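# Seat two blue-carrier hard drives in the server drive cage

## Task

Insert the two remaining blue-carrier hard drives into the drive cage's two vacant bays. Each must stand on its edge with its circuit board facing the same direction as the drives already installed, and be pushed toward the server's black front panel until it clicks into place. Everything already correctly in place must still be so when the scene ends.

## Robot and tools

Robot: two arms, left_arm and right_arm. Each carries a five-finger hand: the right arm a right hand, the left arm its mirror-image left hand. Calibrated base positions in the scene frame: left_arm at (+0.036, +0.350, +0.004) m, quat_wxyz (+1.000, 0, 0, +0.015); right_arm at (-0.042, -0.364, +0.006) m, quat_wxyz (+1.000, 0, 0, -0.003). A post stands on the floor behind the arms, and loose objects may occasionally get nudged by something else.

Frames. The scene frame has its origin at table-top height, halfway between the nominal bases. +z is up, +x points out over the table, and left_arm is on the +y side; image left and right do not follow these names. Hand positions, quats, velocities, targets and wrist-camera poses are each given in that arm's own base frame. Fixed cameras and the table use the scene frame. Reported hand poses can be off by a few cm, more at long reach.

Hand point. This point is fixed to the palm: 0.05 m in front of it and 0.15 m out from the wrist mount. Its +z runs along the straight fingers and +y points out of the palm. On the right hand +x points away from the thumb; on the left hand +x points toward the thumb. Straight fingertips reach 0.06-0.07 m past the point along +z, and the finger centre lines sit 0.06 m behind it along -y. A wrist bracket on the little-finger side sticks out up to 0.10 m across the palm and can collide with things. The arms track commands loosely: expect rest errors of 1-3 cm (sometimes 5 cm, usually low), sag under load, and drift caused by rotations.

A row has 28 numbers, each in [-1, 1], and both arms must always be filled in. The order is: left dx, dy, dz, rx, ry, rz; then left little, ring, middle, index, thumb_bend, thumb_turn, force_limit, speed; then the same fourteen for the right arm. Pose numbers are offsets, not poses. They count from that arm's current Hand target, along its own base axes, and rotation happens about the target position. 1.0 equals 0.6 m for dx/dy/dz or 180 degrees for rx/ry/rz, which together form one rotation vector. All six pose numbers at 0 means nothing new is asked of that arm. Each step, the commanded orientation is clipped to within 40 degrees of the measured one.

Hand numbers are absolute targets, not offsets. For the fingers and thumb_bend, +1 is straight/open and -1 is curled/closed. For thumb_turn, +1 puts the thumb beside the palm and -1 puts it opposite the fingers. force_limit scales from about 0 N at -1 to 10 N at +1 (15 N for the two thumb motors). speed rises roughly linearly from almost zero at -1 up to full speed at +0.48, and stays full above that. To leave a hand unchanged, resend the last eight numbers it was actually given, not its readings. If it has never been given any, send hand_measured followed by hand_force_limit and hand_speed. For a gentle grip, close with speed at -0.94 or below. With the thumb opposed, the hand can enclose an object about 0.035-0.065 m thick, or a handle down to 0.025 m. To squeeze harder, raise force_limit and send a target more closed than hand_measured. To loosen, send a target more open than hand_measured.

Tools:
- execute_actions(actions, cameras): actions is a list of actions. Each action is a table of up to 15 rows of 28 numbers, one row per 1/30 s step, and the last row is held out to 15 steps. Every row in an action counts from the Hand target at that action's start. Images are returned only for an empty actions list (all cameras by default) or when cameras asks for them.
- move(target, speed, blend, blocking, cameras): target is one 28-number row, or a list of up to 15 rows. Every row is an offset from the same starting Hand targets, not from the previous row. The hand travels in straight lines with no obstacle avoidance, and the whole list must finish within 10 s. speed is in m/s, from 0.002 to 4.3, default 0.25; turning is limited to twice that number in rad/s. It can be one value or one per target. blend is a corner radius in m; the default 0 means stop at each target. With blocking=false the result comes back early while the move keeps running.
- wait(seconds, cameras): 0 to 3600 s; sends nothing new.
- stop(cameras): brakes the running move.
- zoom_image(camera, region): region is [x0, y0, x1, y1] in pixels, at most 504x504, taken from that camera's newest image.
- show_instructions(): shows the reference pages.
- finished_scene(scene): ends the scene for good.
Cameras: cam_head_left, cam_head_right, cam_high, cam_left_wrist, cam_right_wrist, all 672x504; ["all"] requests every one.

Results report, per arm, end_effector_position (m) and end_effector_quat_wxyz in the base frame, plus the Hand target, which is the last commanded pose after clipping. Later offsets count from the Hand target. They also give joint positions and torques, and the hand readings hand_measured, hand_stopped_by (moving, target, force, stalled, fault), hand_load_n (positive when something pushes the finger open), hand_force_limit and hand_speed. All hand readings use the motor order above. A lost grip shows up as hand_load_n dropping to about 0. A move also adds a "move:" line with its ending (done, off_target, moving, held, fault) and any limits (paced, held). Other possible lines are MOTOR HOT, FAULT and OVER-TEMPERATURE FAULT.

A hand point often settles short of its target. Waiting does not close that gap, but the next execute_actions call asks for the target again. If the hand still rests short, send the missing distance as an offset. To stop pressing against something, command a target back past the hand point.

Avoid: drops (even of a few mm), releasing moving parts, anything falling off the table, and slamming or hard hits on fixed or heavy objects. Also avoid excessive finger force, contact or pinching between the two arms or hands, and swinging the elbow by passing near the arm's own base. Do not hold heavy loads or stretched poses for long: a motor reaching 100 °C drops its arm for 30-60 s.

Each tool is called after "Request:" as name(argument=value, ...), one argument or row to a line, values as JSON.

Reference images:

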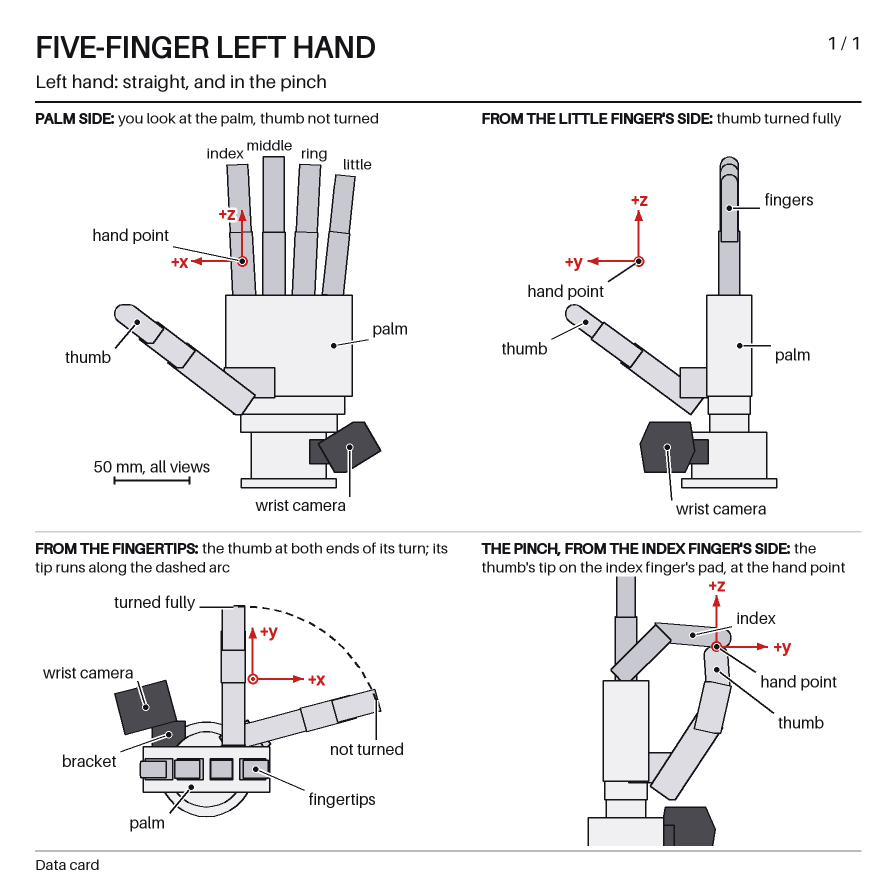

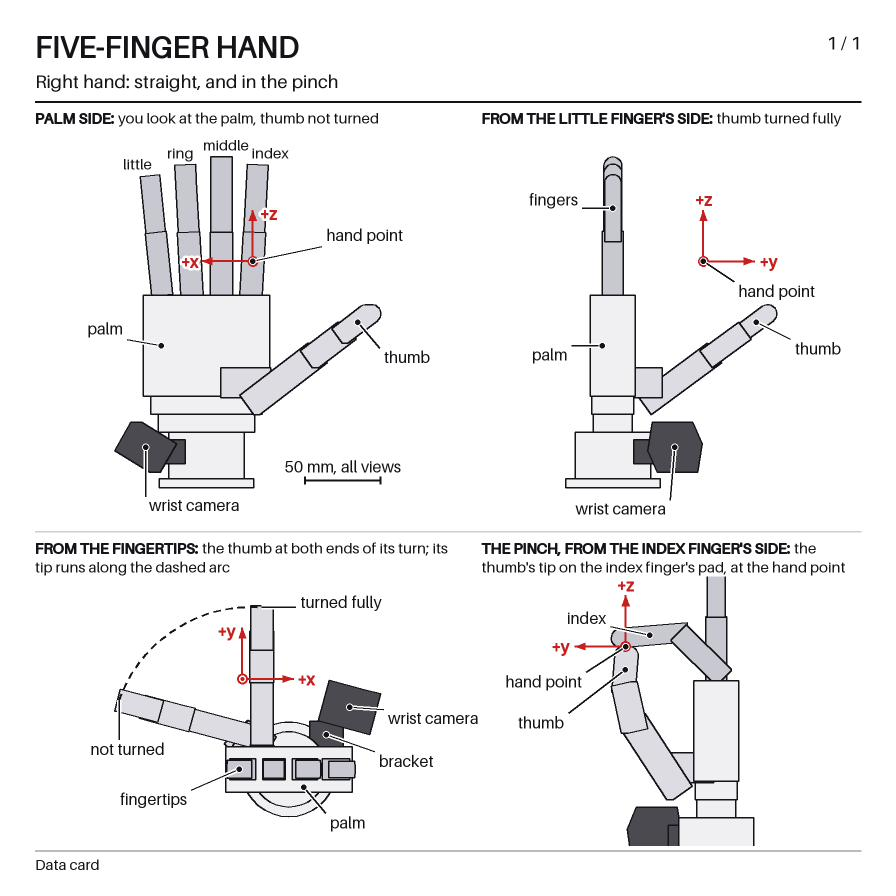

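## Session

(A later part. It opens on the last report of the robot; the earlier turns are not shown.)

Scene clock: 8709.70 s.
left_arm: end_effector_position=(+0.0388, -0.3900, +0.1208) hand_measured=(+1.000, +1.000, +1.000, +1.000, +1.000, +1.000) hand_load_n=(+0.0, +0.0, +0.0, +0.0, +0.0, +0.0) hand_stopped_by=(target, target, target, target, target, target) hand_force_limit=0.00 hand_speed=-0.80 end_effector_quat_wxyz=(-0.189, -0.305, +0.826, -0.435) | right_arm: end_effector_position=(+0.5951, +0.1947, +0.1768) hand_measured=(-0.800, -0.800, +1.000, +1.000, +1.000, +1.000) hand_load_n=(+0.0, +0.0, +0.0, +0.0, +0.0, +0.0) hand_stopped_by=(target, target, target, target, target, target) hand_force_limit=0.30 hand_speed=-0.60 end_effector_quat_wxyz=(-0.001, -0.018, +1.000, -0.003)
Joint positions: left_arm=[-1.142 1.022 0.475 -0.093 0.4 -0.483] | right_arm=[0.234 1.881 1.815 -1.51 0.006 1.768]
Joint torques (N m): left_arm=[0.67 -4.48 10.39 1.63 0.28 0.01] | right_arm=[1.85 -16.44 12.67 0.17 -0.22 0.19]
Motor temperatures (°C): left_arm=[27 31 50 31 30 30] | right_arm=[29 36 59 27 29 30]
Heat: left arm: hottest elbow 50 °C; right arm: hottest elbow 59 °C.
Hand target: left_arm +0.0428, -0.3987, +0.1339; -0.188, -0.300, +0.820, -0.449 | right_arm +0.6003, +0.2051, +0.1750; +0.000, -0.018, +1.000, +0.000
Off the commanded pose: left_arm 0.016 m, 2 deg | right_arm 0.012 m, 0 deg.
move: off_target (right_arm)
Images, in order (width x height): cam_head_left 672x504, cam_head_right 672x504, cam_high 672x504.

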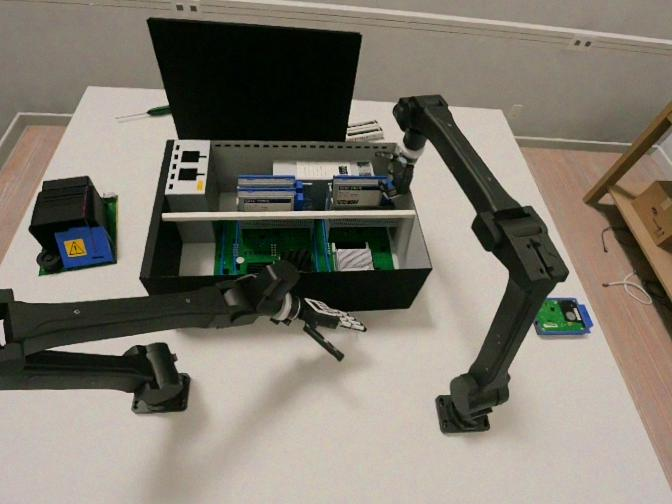

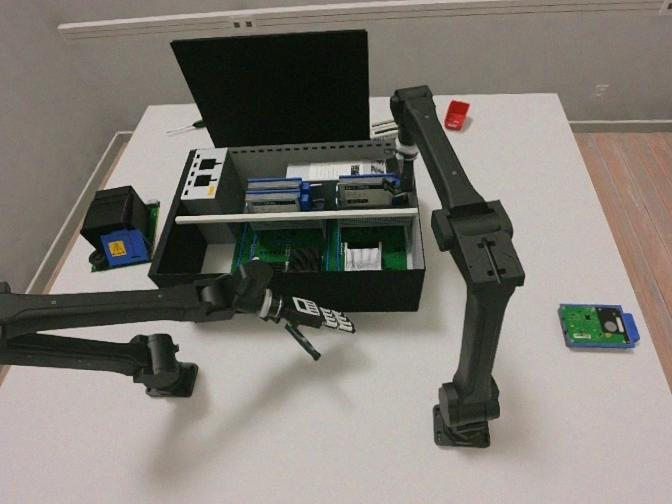

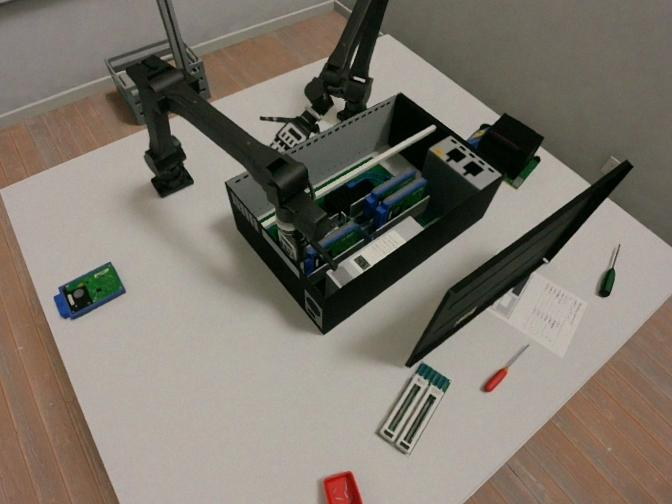

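Request:
move(
  target=[0,0,0,0,0,0,1,1,1,1,1,1,0,-0.8,0,0.015,0.005,0,0,0,-0.8,-0.8,1,1,1,1,0.3,-0.6],
  speed=0.03,
  cameras=["cam_head_left","cam_high","cam_head_right"],
)

Request:
zoom_image(
  camera="cam_high",
  region=[260, 200, 360, 290],
)

Request:
zoom_image(
  camera="cam_head_left",
  region=[320, 160, 400, 220],
)

Scene clock: 8721.70 s.
left_arm: end_effector_position=(+0.0388, -0.3900, +0.1208) hand_measured=(+1.000, +1.000, +1.000, +1.000, +1.000, +1.000) hand_load_n=(+0.0, +0.0, +0.0, +0.0, +0.0, +0.0) hand_stopped_by=(target, target, target, target, target, target) hand_force_limit=0.00 hand_speed=-0.80 end_effector_quat_wxyz=(-0.189, -0.305, +0.826, -0.435) | right_arm: end_effector_position=(+0.5957, +0.1950, +0.1764) hand_measured=(-0.800, -0.800, +1.000, +1.000, +1.000, +1.000) hand_load_n=(+0.0, +0.0, +0.0, +0.0, +0.0, +0.0) hand_stopped_by=(target, target, target, target, target, target) hand_force_limit=0.30 hand_speed=-0.60 end_effector_quat_wxyz=(-0.002, -0.012, +1.000, -0.004)
Joint positions: left_arm=[-1.142 1.022 0.475 -0.093 0.4 -0.483] | right_arm=[0.236 1.881 1.815 -1.51 0.008 1.783]
Joint torques (N m): left_arm=[0.67 -4.48 10.39 1.65 0.28 0] | right_arm=[3.08 -16.85 13.79 -0.05 -0.32 0.18]
Motor temperatures (°C): left_arm=[27 31 50 31 30 30] | right_arm=[29 37 60 27 29 30]
Heat: left arm: hottest elbow 50 °C; right arm: hottest elbow 60 °C.
Hand target: left_arm +0.0428, -0.3987, +0.1339; -0.188, -0.300, +0.820, -0.449 | right_arm +0.6003, +0.2140, +0.1779; +0.000, -0.018, +1.000, +0.000
Off the commanded pose: left_arm 0.016 m, 2 deg | right_arm 0.020 m, 1 deg.
move: off_target (right_arm)
Images, in order (width x height): cam_head_left 672x504, cam_head_right 672x504, cam_high 672x504.

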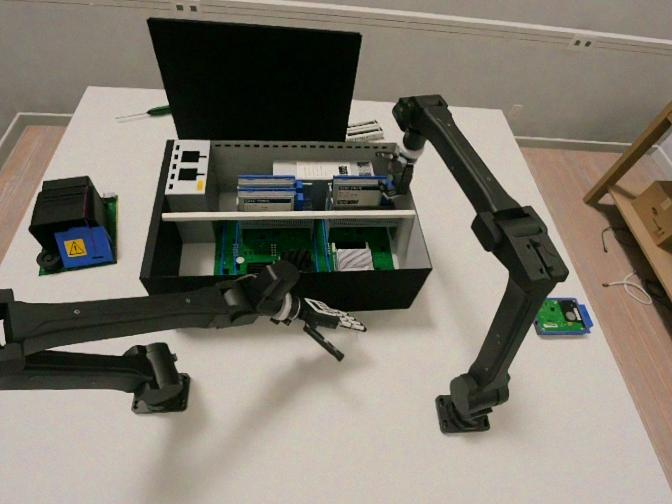

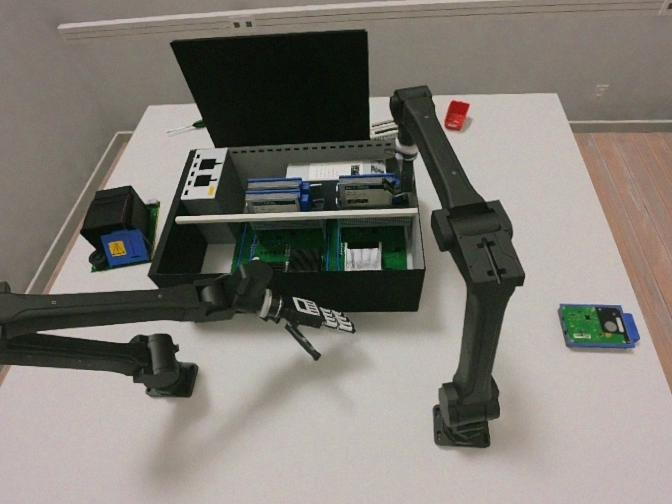

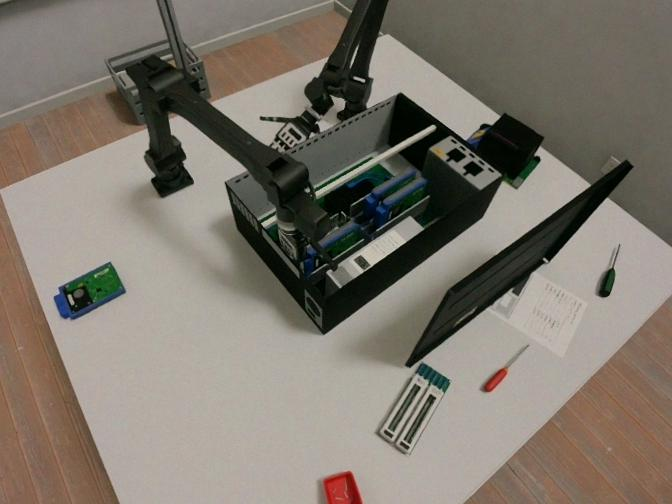

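Scaled by 5.040 from the camera's image (finer frame: 960x720).

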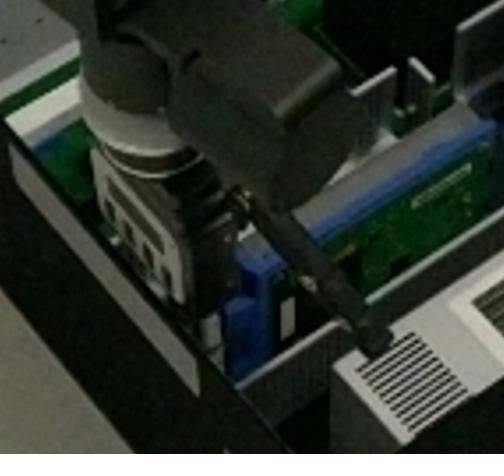

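Scaled by 6.300 from the camera's image (finer frame: 960x720).

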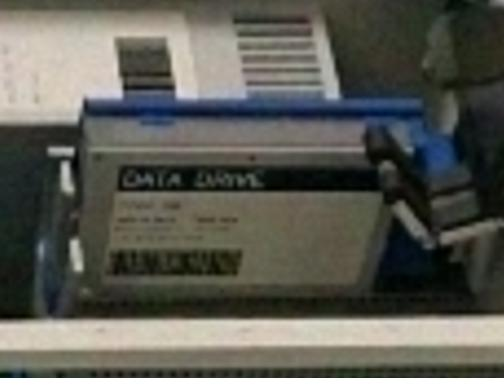

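Request:
move(
  target=[0,0,0,0,0,0,1,1,1,1,1,1,0,-0.8,0,0.035,0.0,0,0,0,-0.8,-0.8,1,1,1,1,0.3,-0.6],
  speed=0.03,
  cameras=["cam_head_left","cam_high"],
)

Request:
zoom_image(
  camera="cam_high",
  region=[260, 200, 360, 290],
)

Request:
zoom_image(
  camera="cam_head_left",
  region=[320, 160, 400, 220],
)

Scene clock: 8731.90 s.
left_arm: end_effector_position=(+0.0388, -0.3900, +0.1208) hand_measured=(+1.000, +1.000, +1.000, +1.000, +1.000, +1.000) hand_load_n=(+0.0, +0.0, +0.0, +0.0, +0.0, +0.0) hand_stopped_by=(target, target, target, target, target, target) hand_force_limit=0.00 hand_speed=-0.80 end_effector_quat_wxyz=(-0.189, -0.305, +0.826, -0.435) | right_arm: end_effector_position=(+0.5969, +0.1958, +0.1755) hand_measured=(-0.800, -0.800, +1.000, +1.000, +1.000, +1.000) hand_load_n=(+0.0, +0.0, +0.0, +0.0, +0.0, +0.0) hand_stopped_by=(target, target, target, target, target, target) hand_force_limit=0.30 hand_speed=-0.60 end_effector_quat_wxyz=(-0.002, +0.003, +1.000, -0.013)
Joint positions: left_arm=[-1.142 1.022 0.475 -0.093 0.4 -0.483] | right_arm=[0.244 1.885 1.821 -1.517 0.024 1.821]
Joint torques (N m): left_arm=[0.67 -4.48 10.39 1.63 0.28 0.01] | right_arm=[4.01 -15.79 15.13 -0.05 -0.89 0.11]
Motor temperatures (°C): left_arm=[27 31 50 31 30 30] | right_arm=[29 37 61 27 29 30]
Heat: left arm: hottest elbow 50 °C; right arm: hottest elbow 61 °C.
Hand target: left_arm +0.0428, -0.3987, +0.1339; -0.188, -0.300, +0.820, -0.449 | right_arm +0.6003, +0.2352, +0.1782; +0.000, -0.018, +1.000, +0.000
Off the commanded pose: left_arm 0.016 m, 2 deg | right_arm 0.039 m, 3 deg.
move: off_target (right_arm)

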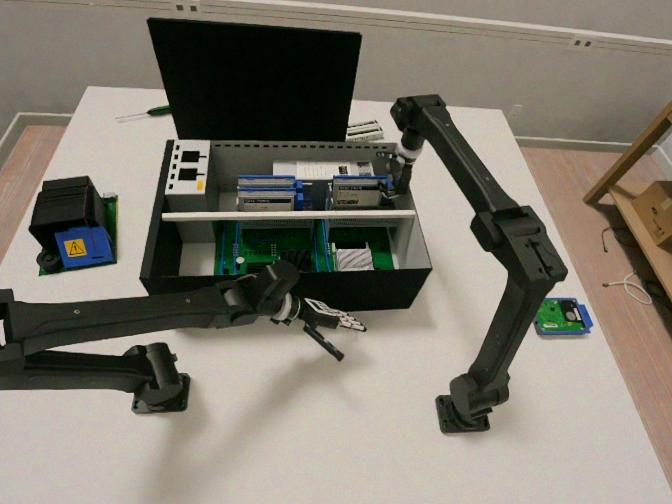

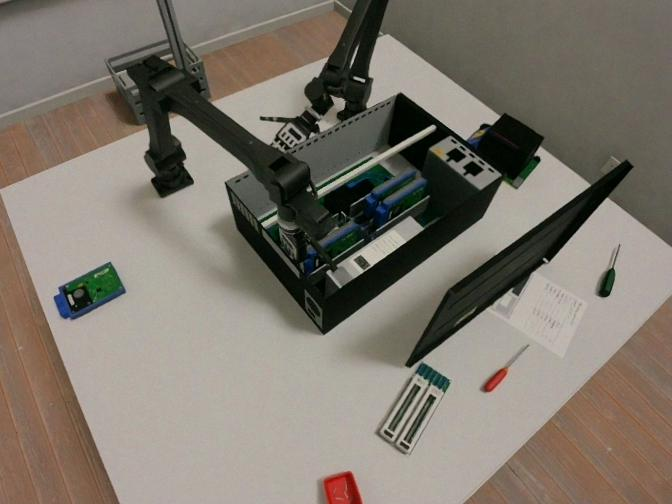

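Scaled by 5.040 from the camera's image (finer frame: 960x720).

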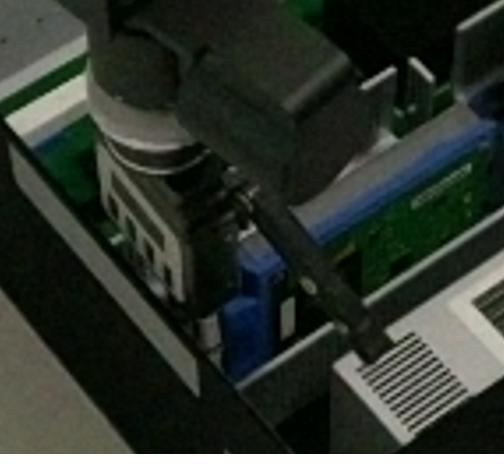

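Scaled by 6.300 from the camera's image (finer frame: 960x720).

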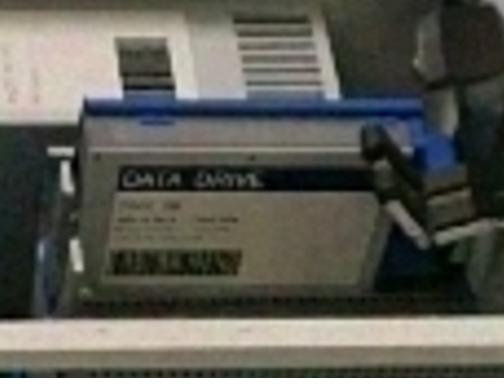

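Request:
move(
  target=[0,0,0,0,0,0,1,1,1,1,1,1,0,-0.8,0,0.05,0.0,0,0,0,-0.8,-0.8,1,1,1,1,0.3,-0.6],
  speed=0.03,
  cameras=["cam_head_left","cam_high"],
)

Request:
zoom_image(
  camera="cam_high",
  region=[260, 200, 360, 290],
)

Request:
zoom_image(
  camera="cam_head_left",
  region=[320, 160, 400, 220],
)

Scene clock: 8749.80 s.
left_arm: end_effector_position=(+0.0388, -0.3900, +0.1208) hand_measured=(+1.000, +1.000, +1.000, +1.000, +1.000, +1.000) hand_load_n=(+0.0, +0.0, -0.5, +0.0, +0.0, +0.0) hand_stopped_by=(target, target, target, target, target, target) hand_force_limit=0.00 hand_speed=-0.80 end_effector_quat_wxyz=(-0.189, -0.305, +0.826, -0.435) | right_arm: end_effector_position=(+0.5989, +0.1968, +0.1741) hand_measured=(-0.800, -0.800, +1.000, +1.000, +1.000, +1.000) hand_load_n=(+0.0, +0.0, +0.0, +0.0, +0.0, +0.0) hand_stopped_by=(target, target, target, target, target, target) hand_force_limit=0.30 hand_speed=-0.60 end_effector_quat_wxyz=(-0.007, +0.022, +0.999, -0.026)
Joint positions: left_arm=[-1.142 1.022 0.475 -0.093 0.4 -0.483] | right_arm=[0.255 1.898 1.841 -1.541 0.045 1.871]
Joint torques (N m): left_arm=[0.73 -4.48 10.4 1.63 0.28 0.01] | right_arm=[7.82 -15.85 15.88 0.27 -1.69 -0.02]
Motor temperatures (°C): left_arm=[27 31 50 31 30 30] | right_arm=[29 37 62 27 30 30]
Heat: left arm: hottest elbow 50 °C; right arm: hottest elbow 62 °C.
Hand target: left_arm +0.0428, -0.3987, +0.1339; -0.188, -0.300, +0.820, -0.449 | right_arm +0.6003, +0.2652, +0.1781; +0.000, -0.018, +1.000, +0.000
Off the commanded pose: left_arm 0.016 m, 2 deg | right_arm 0.069 m, 6 deg.
move: off_target (right_arm)

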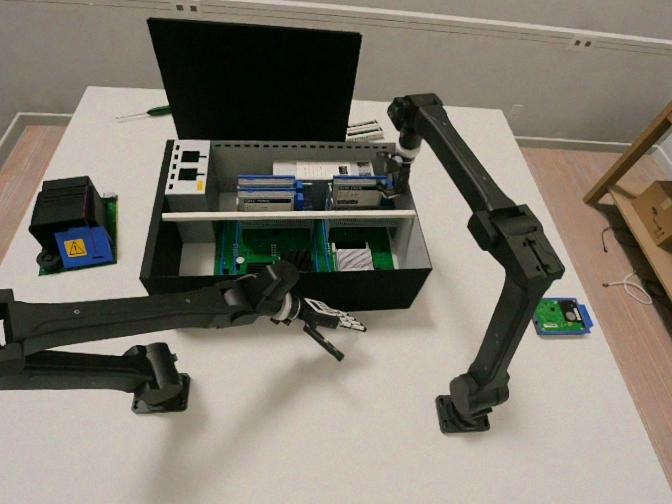

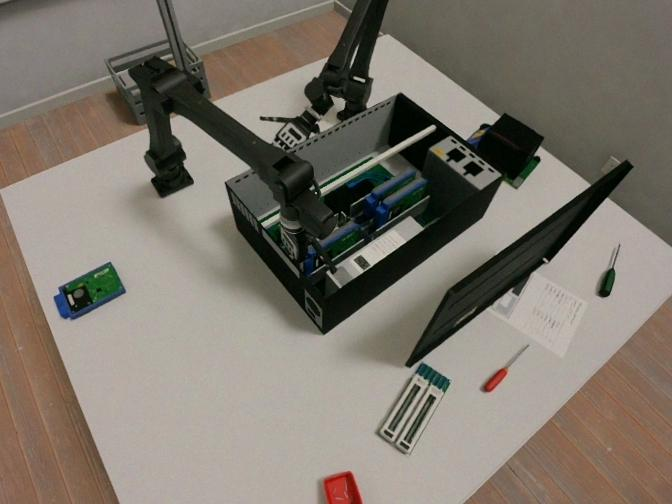

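Scaled by 5.040 from the camera's image (finer frame: 960x720).

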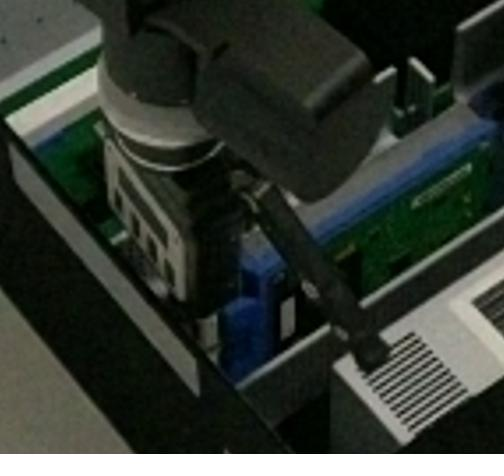

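Scaled by 6.300 from the camera's image (finer frame: 960x720).

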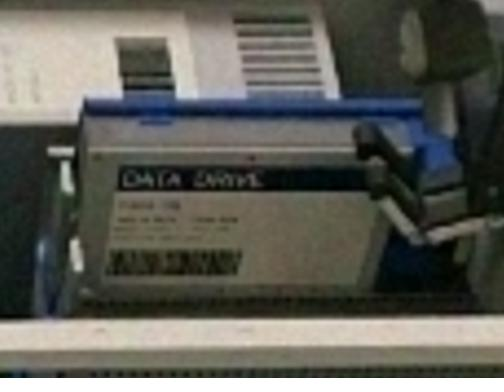

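Request:
move(
  target=[0,0,0,0,0,0,1,1,1,1,1,1,0,-0.8,0,0.03,0.0,0.03,0,0.03,-0.8,-0.8,1,1,1,1,0.3,-0.6],
  speed=0.04,
  cameras=["cam_head_left","cam_high"],
)

Request:
zoom_image(
  camera="cam_high",
  region=[260, 200, 360, 290],
)

Request:
zoom_image(
  camera="cam_head_left",
  region=[320, 160, 400, 220],
)

Scene clock: 8783.33 s.
left_arm: end_effector_position=(+0.0388, -0.3900, +0.1208) hand_measured=(+1.000, +1.000, +1.000, +1.000, +1.000, +1.000) hand_load_n=(+0.0, +0.0, +0.0, +0.0, +0.0, +0.0) hand_stopped_by=(target, target, target, target, target, target) hand_force_limit=0.00 hand_speed=-0.80 end_effector_quat_wxyz=(-0.189, -0.305, +0.826, -0.435) | right_arm: end_effector_position=(+0.5973, +0.1988, +0.1769) hand_measured=(-0.800, -0.800, +1.000, +1.000, +1.000, +1.000) hand_load_n=(+0.5, +0.0, +0.5, +0.0, +0.0, +0.0) hand_stopped_by=(target, target, target, target, target, target) hand_force_limit=0.30 hand_speed=-0.60 end_effector_quat_wxyz=(-0.012, -0.001, +1.000, +0.003)
Joint positions: left_arm=[-1.142 1.022 0.475 -0.093 0.4 -0.483] | right_arm=[0.237 1.898 1.841 -1.536 -0.012 1.806]
Joint torques (N m): left_arm=[0.67 -4.48 10.39 1.63 0.28 0.01] | right_arm=[8 -15.09 14.72 1.52 -3.06 -0.3]
Motor temperatures (°C): left_arm=[27 31 50 31 30 30] | right_arm=[29 38 61 27 34 30]
Heat: left arm: hottest elbow 50 °C; right arm: hottest elbow 61 °C.
Hand target: left_arm +0.0428, -0.3987, +0.1339; -0.188, -0.300, +0.820, -0.449 | right_arm +0.6004, +0.2831, +0.1781; +0.001, -0.065, +0.997, +0.047
Off the commanded pose: left_arm 0.016 m, 2 deg | right_arm 0.084 m, 9 deg.
move: off_target (right_arm)

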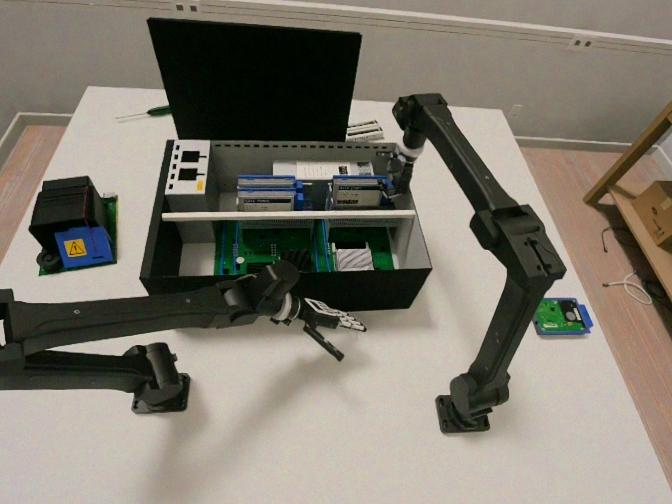

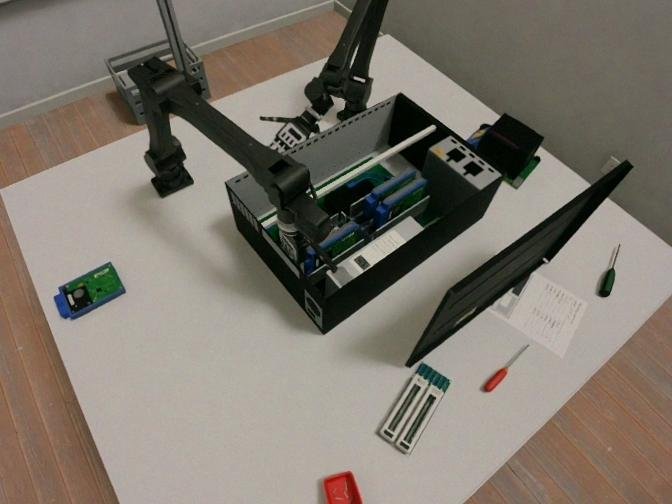

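Scaled by 5.040 from the camera's image (finer frame: 960x720).

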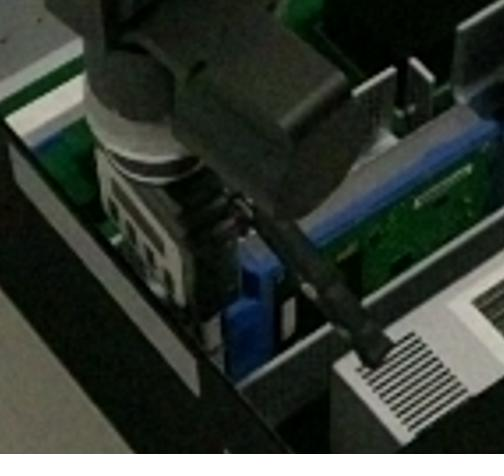

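Scaled by 6.300 from the camera's image (finer frame: 960x720).

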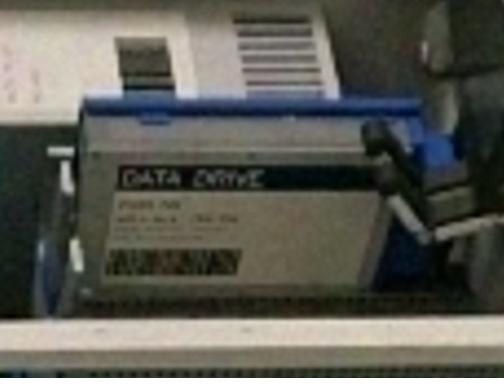

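Request:
move(
  target=[0,0,0,0,0,0,1,1,1,1,1,1,0,-0.8,0,0.03,0.0,0.01,0,0.005,-0.8,-0.8,1,1,1,1,0.3,-0.6],
  speed=0.04,
  cameras=["cam_head_left","cam_high"],
)

Request:
zoom_image(
  camera="cam_high",
  region=[260, 200, 360, 290],
)

Request:
zoom_image(
  camera="cam_head_left",
  region=[320, 160, 400, 220],
)

Scene clock: 8801.67 s.
left_arm: end_effector_position=(+0.0388, -0.3900, +0.1208) hand_measured=(+1.000, +1.000, +1.000, +1.000, +1.000, +1.000) hand_load_n=(+0.0, +0.0, +0.0, +0.0, +0.0, +0.0) hand_stopped_by=(target, target, target, target, target, target) hand_force_limit=0.00 hand_speed=-0.80 end_effector_quat_wxyz=(-0.189, -0.305, +0.826, -0.435) | right_arm: end_effector_position=(+0.5975, +0.1996, +0.1773) hand_measured=(-0.800, -0.800, +1.000, +1.000, +1.000, +1.000) hand_load_n=(+0.0, +0.0, +0.5, +0.0, +0.0, +0.0) hand_stopped_by=(target, target, target, target, target, target) hand_force_limit=0.30 hand_speed=-0.60 end_effector_quat_wxyz=(-0.013, +0.000, +1.000, +0.008)
Joint positions: left_arm=[-1.142 1.022 0.475 -0.093 0.4 -0.483] | right_arm=[0.235 1.899 1.841 -1.535 -0.021 1.805]
Joint torques (N m): left_arm=[0.67 -4.48 10.39 1.63 0.28 0.01] | right_arm=[9.58 -15.85 15.1 2 -3.82 -0.35]
Motor temperatures (°C): left_arm=[27 31 50 31 30 30] | right_arm=[29 38 60 27 41 30]
Heat: left arm: hottest elbow 50 °C; right arm: hottest elbow 60 °C.
Hand target: left_arm +0.0428, -0.3987, +0.1339; -0.188, -0.300, +0.820, -0.449 | right_arm +0.6004, +0.3011, +0.1780; +0.002, -0.073, +0.995, +0.063
Off the commanded pose: left_arm 0.016 m, 2 deg | right_arm 0.102 m, 11 deg.
move: off_target (right_arm)

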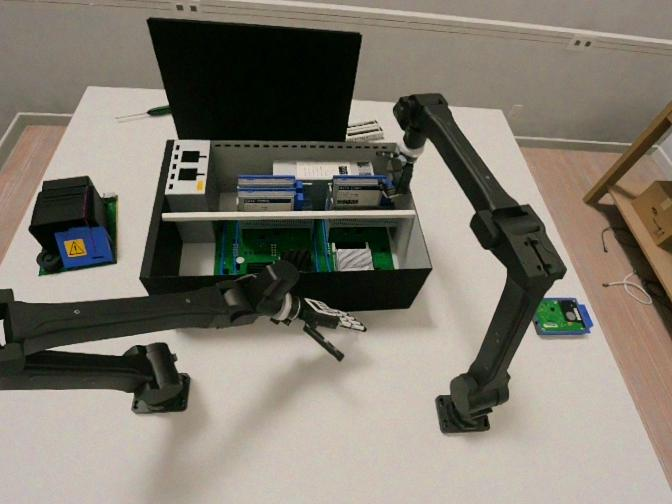

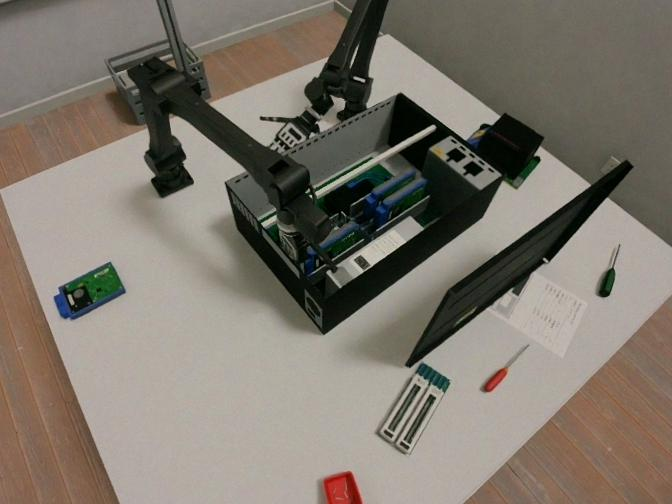

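Scaled by 5.040 from the camera's image (finer frame: 960x720).

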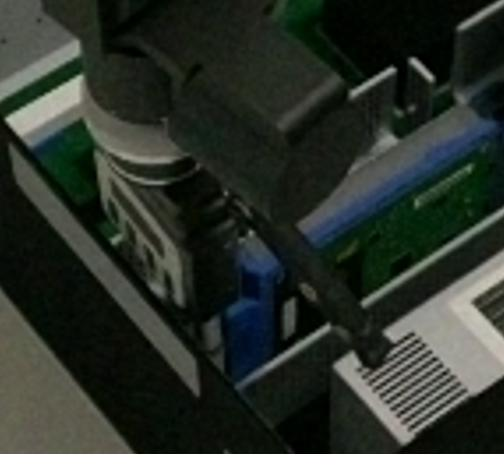

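Scaled by 6.300 from the camera's image (finer frame: 960x720).

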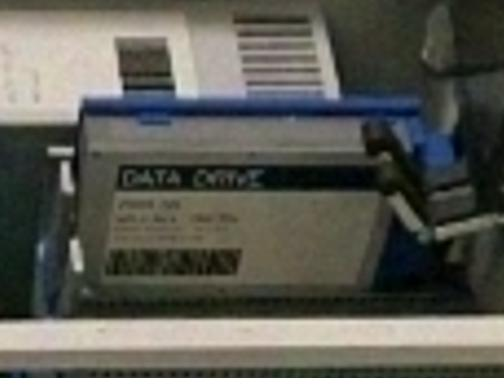

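Request:
zoom_image(
  camera="cam_head_left",
  region=[325, 170, 365, 210],
)

Scaled by 12.600 from the camera's image (finer frame: 960x720).

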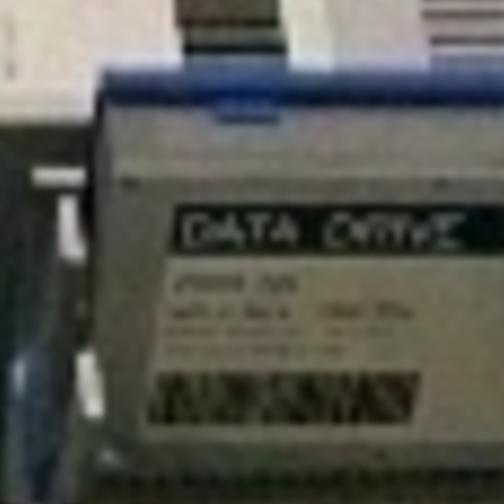

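Request:
move(
  target=[0,0,0,0,0,0,1,1,1,1,1,1,0,-0.8,-0.004,-0.175,0.0,-0.0356,0.0099,-0.046,-0.8,-0.8,1,1,1,1,0.3,-0.6],
  speed=0.06,
  cameras=["cam_head_left","cam_high"],
)

Request:
zoom_image(
  camera="cam_head_left",
  region=[325, 170, 365, 210],
)

Scene clock: 8843.87 s.
left_arm: end_effector_position=(+0.0388, -0.3900, +0.1208) hand_measured=(+1.000, +1.000, +1.000, +1.000, +1.000, +1.000) hand_load_n=(+0.0, +0.0, +0.0, +0.0, +0.0, +0.0) hand_stopped_by=(target, target, target, target, target, target) hand_force_limit=0.00 hand_speed=-0.80 end_effector_quat_wxyz=(-0.189, -0.305, +0.826, -0.435) | right_arm: end_effector_position=(+0.5991, +0.1941, +0.1769) hand_measured=(-0.800, -0.800, +1.000, +1.000, +1.000, +1.000) hand_load_n=(+0.5, +0.0, +0.0, +0.0, +0.0, +0.0) hand_stopped_by=(target, target, target, target, target, target) hand_force_limit=0.30 hand_speed=-0.60 end_effector_quat_wxyz=(-0.013, +0.004, +1.000, +0.005)
Joint positions: left_arm=[-1.142 1.022 0.475 -0.093 0.4 -0.483] | right_arm=[0.228 1.899 1.841 -1.536 -0.016 1.805]
Joint torques (N m): left_arm=[0.67 -4.54 10.37 1.65 0.28 0.01] | right_arm=[-0.21 -19.31 11.04 0.05 -0.33 -0.05]
Motor temperatures (°C): left_arm=[27 31 50 31 30 30] | right_arm=[30 38 61 28 57 30]
Heat: left arm: hottest elbow 50 °C; right arm: hottest elbow 61 °C.
Hand target: left_arm +0.0428, -0.3987, +0.1339; -0.188, -0.300, +0.820, -0.449 | right_arm +0.5980, +0.1961, +0.1780; -0.013, +0.000, +1.000, +0.008
Off the commanded pose: left_arm 0.016 m, 2 deg | right_arm 0.002 m, 1 deg.
move: done

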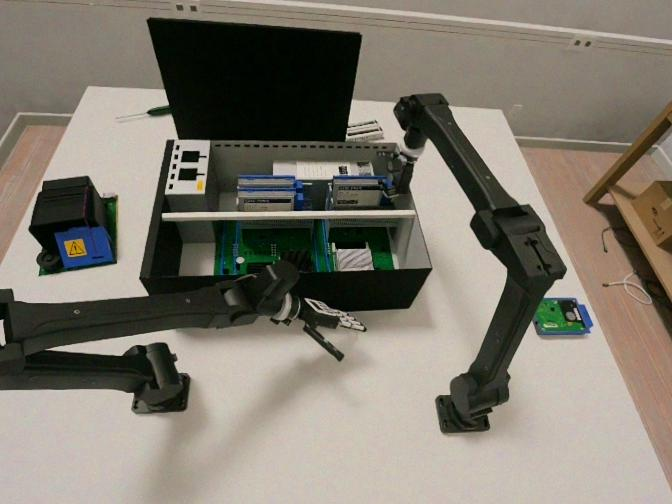

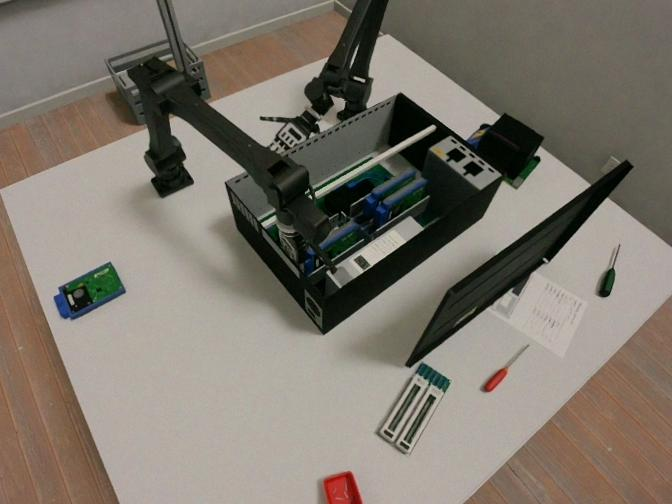

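Scaled by 12.600 from the camera's image (finer frame: 960x720).

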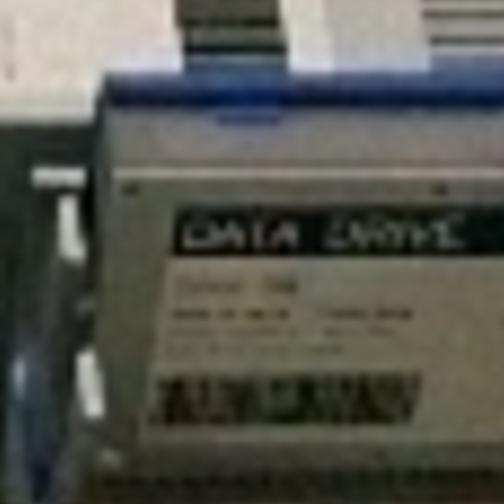

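Request:
move(
  target=[
    [0,0,0,0,0,0,1,1,1,1,1,1,0,-0.8,0,-0.018,0.0,0,0,0,-0.8,-0.8,1,1,1,1,0.3,-0.6],
    [0,0,0,0,0,0,1,1,1,1,1,1,0,-0.8,0,-0.018,0.27,0,0,0,-0.8,-0.8,1,1,1,1,0.3,-0.6],
  ],
  speed=0.08,
  blend=[0.005,0],
  cameras=["cam_head_left","cam_high"],
)

Request:
zoom_image(
  camera="cam_head_left",
  region=[325, 170, 365, 210],
)

Request:
zoom_image(
  camera="cam_head_left",
  region=[365, 170, 405, 210],
)

Scene clock: 8874.10 s.
left_arm: end_effector_position=(+0.0388, -0.3900, +0.1208) hand_measured=(+1.000, +1.000, +1.000, +1.000, +1.000, +1.000) hand_load_n=(+0.0, +0.0, -0.5, -0.5, +0.0, +0.0) hand_stopped_by=(target, target, target, target, target, target) hand_force_limit=0.00 hand_speed=-0.80 end_effector_quat_wxyz=(-0.189, -0.305, +0.826, -0.435) | right_arm: end_effector_position=(+0.5907, +0.1883, +0.3058) hand_measured=(-0.800, -0.800, +1.000, +1.000, +1.000, +1.000) hand_load_n=(+0.0, +0.0, +0.0, +0.0, +0.0, +0.0) hand_stopped_by=(target, target, target, target, target, target) hand_force_limit=0.30 hand_speed=-0.60 end_effector_quat_wxyz=(+0.041, +0.005, +0.999, +0.028)
Joint positions: left_arm=[-1.142 1.022 0.475 -0.093 0.4 -0.483] | right_arm=[0.214 1.807 2.029 -1.7 -0.037 1.796]
Joint torques (N m): left_arm=[0.73 -4.42 10.39 1.62 0.28 0.01] | right_arm=[-0.32 -18.08 16.12 0.02 -0.13 0.04]
Motor temperatures (°C): left_arm=[27 31 50 31 30 30] | right_arm=[29 39 59 27 42 30]
Heat: left arm: hottest elbow 50 °C; right arm: hottest elbow 59 °C.
Hand target: left_arm +0.0428, -0.3987, +0.1339; -0.188, -0.300, +0.820, -0.449 | right_arm +0.5979, +0.1853, +0.3398; -0.014, +0.000, +1.000, +0.008
Off the commanded pose: left_arm 0.016 m, 2 deg | right_arm 0.035 m, 7 deg.
joint sent to its limit (right arm) — joint 4 (wrist pitch), lower limit. The joint targets are off in orientation, not in position.
move: off_target (right_arm)

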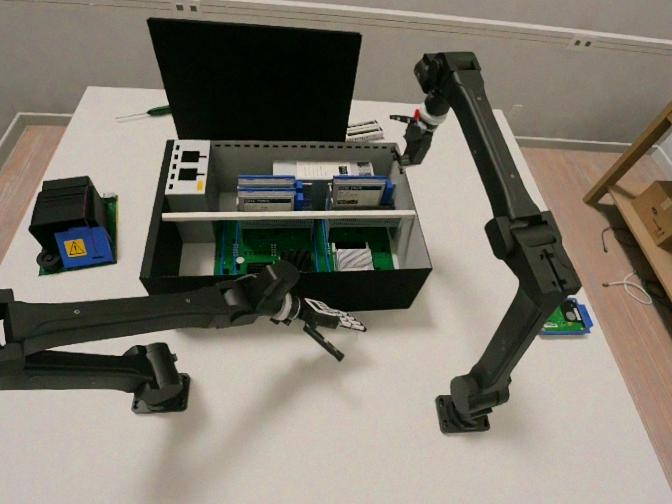

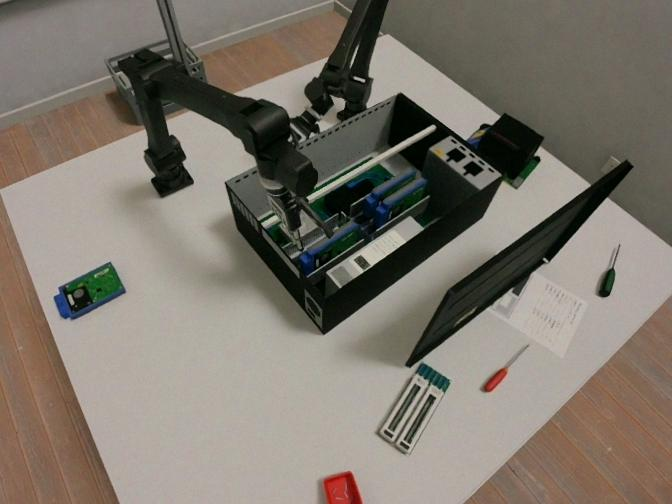

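Scaled by 12.600 from the camera's image (finer frame: 960x720).

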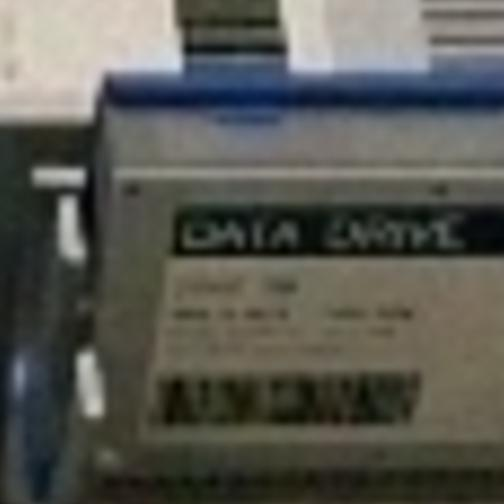

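Scaled by 12.600 from the camera's image (finer frame: 960x720).

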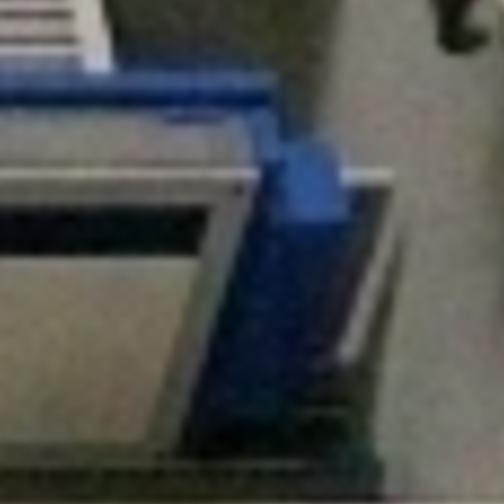

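Request:
move(
  target=[
    [0,0,0,0,0,0,1,1,1,1,1,1,0,-0.8,-0.163,0.0245,0.1,-0.304,-0.1986,0.5158,1,1,1,1,1,1,0.3,-0.6],
    [0,0,0,0,0,0,1,1,1,1,1,1,0,-0.8,-0.02,0.116,-0.09,-0.304,-0.1986,0.5158,1,1,1,1,1,1,0.3,-0.6],
  ],
  speed=0.25,
  blend=[0.03,0],
  cameras=["cam_right_wrist","cam_high"],
)

Scene clock: 8944.40 s.
left_arm: end_effector_position=(+0.0388, -0.3900, +0.1208) hand_measured=(+1.000, +1.000, +1.000, +1.000, +1.000, +1.000) hand_load_n=(+0.0, +0.0, +0.0, +0.0, +0.0, +0.0) hand_stopped_by=(target, target, target, target, target, target) hand_force_limit=0.00 hand_speed=-0.80 end_effector_quat_wxyz=(-0.189, -0.305, +0.826, -0.435) | right_arm: end_effector_position=(+0.5838, +0.2492, +0.2734) hand_measured=(+1.000, +1.000, +1.000, +1.000, +1.000, +1.000) hand_load_n=(+0.0, +0.0, +0.0, +0.0, +0.0, +0.0) hand_stopped_by=(target, target, target, target, target, target) hand_force_limit=0.30 hand_speed=-0.60 end_effector_quat_wxyz=(-0.238, +0.682, -0.563, +0.402)
Joint positions: left_arm=[-1.142 1.022 0.475 -0.093 0.4 -0.483] | right_arm=[0.514 1.578 1.521 -0.659 0.538 0.072]
Joint torques (N m): left_arm=[0.73 -4.48 10.39 1.65 0.28 0.01] | right_arm=[1.44 -15.5 13.16 1.95 0.25 -0.11]
Motor temperatures (°C): left_arm=[27 31 50 31 30 30] | right_arm=[29 37 67 27 33 30]
Heat: left arm: hottest elbow 50 °C; right arm: hottest elbow 67 °C.
Hand target: left_arm +0.0428, -0.3987, +0.1339; -0.188, -0.300, +0.820, -0.449 | right_arm +0.5860, +0.2549, +0.2861; -0.251, +0.680, -0.555, +0.408
Off the commanded pose: left_arm 0.016 m, 2 deg | right_arm 0.014 m, 2 deg.
move: off_target (right_arm)
cam_right_wrist: T_world_to_cam=[[-0.57113, -0.47924, -0.66644, 0.63122], [-0.59011, 0.80406, -0.07249, 0.1594], [0.5706, 0.35187, -0.74202, -0.1054]] pos_world=[0.51471, 0.21143, 0.35402]
Images, in order (width x height): cam_high 672x504, cam_right_wrist 672x504.

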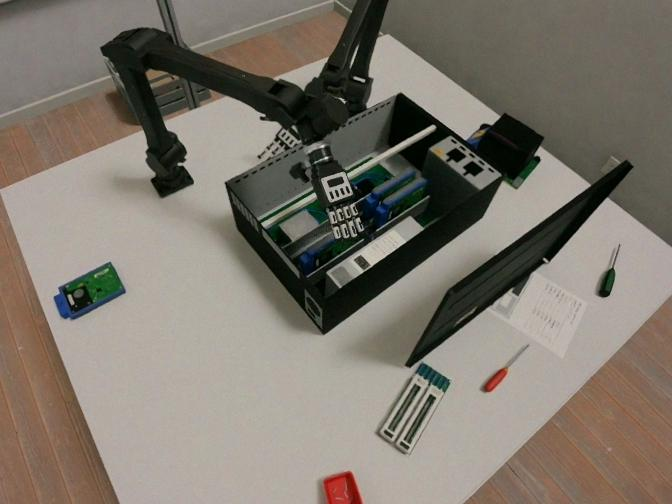

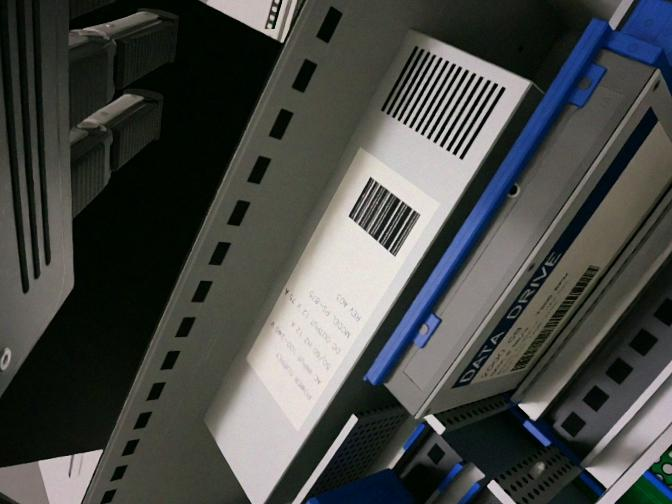

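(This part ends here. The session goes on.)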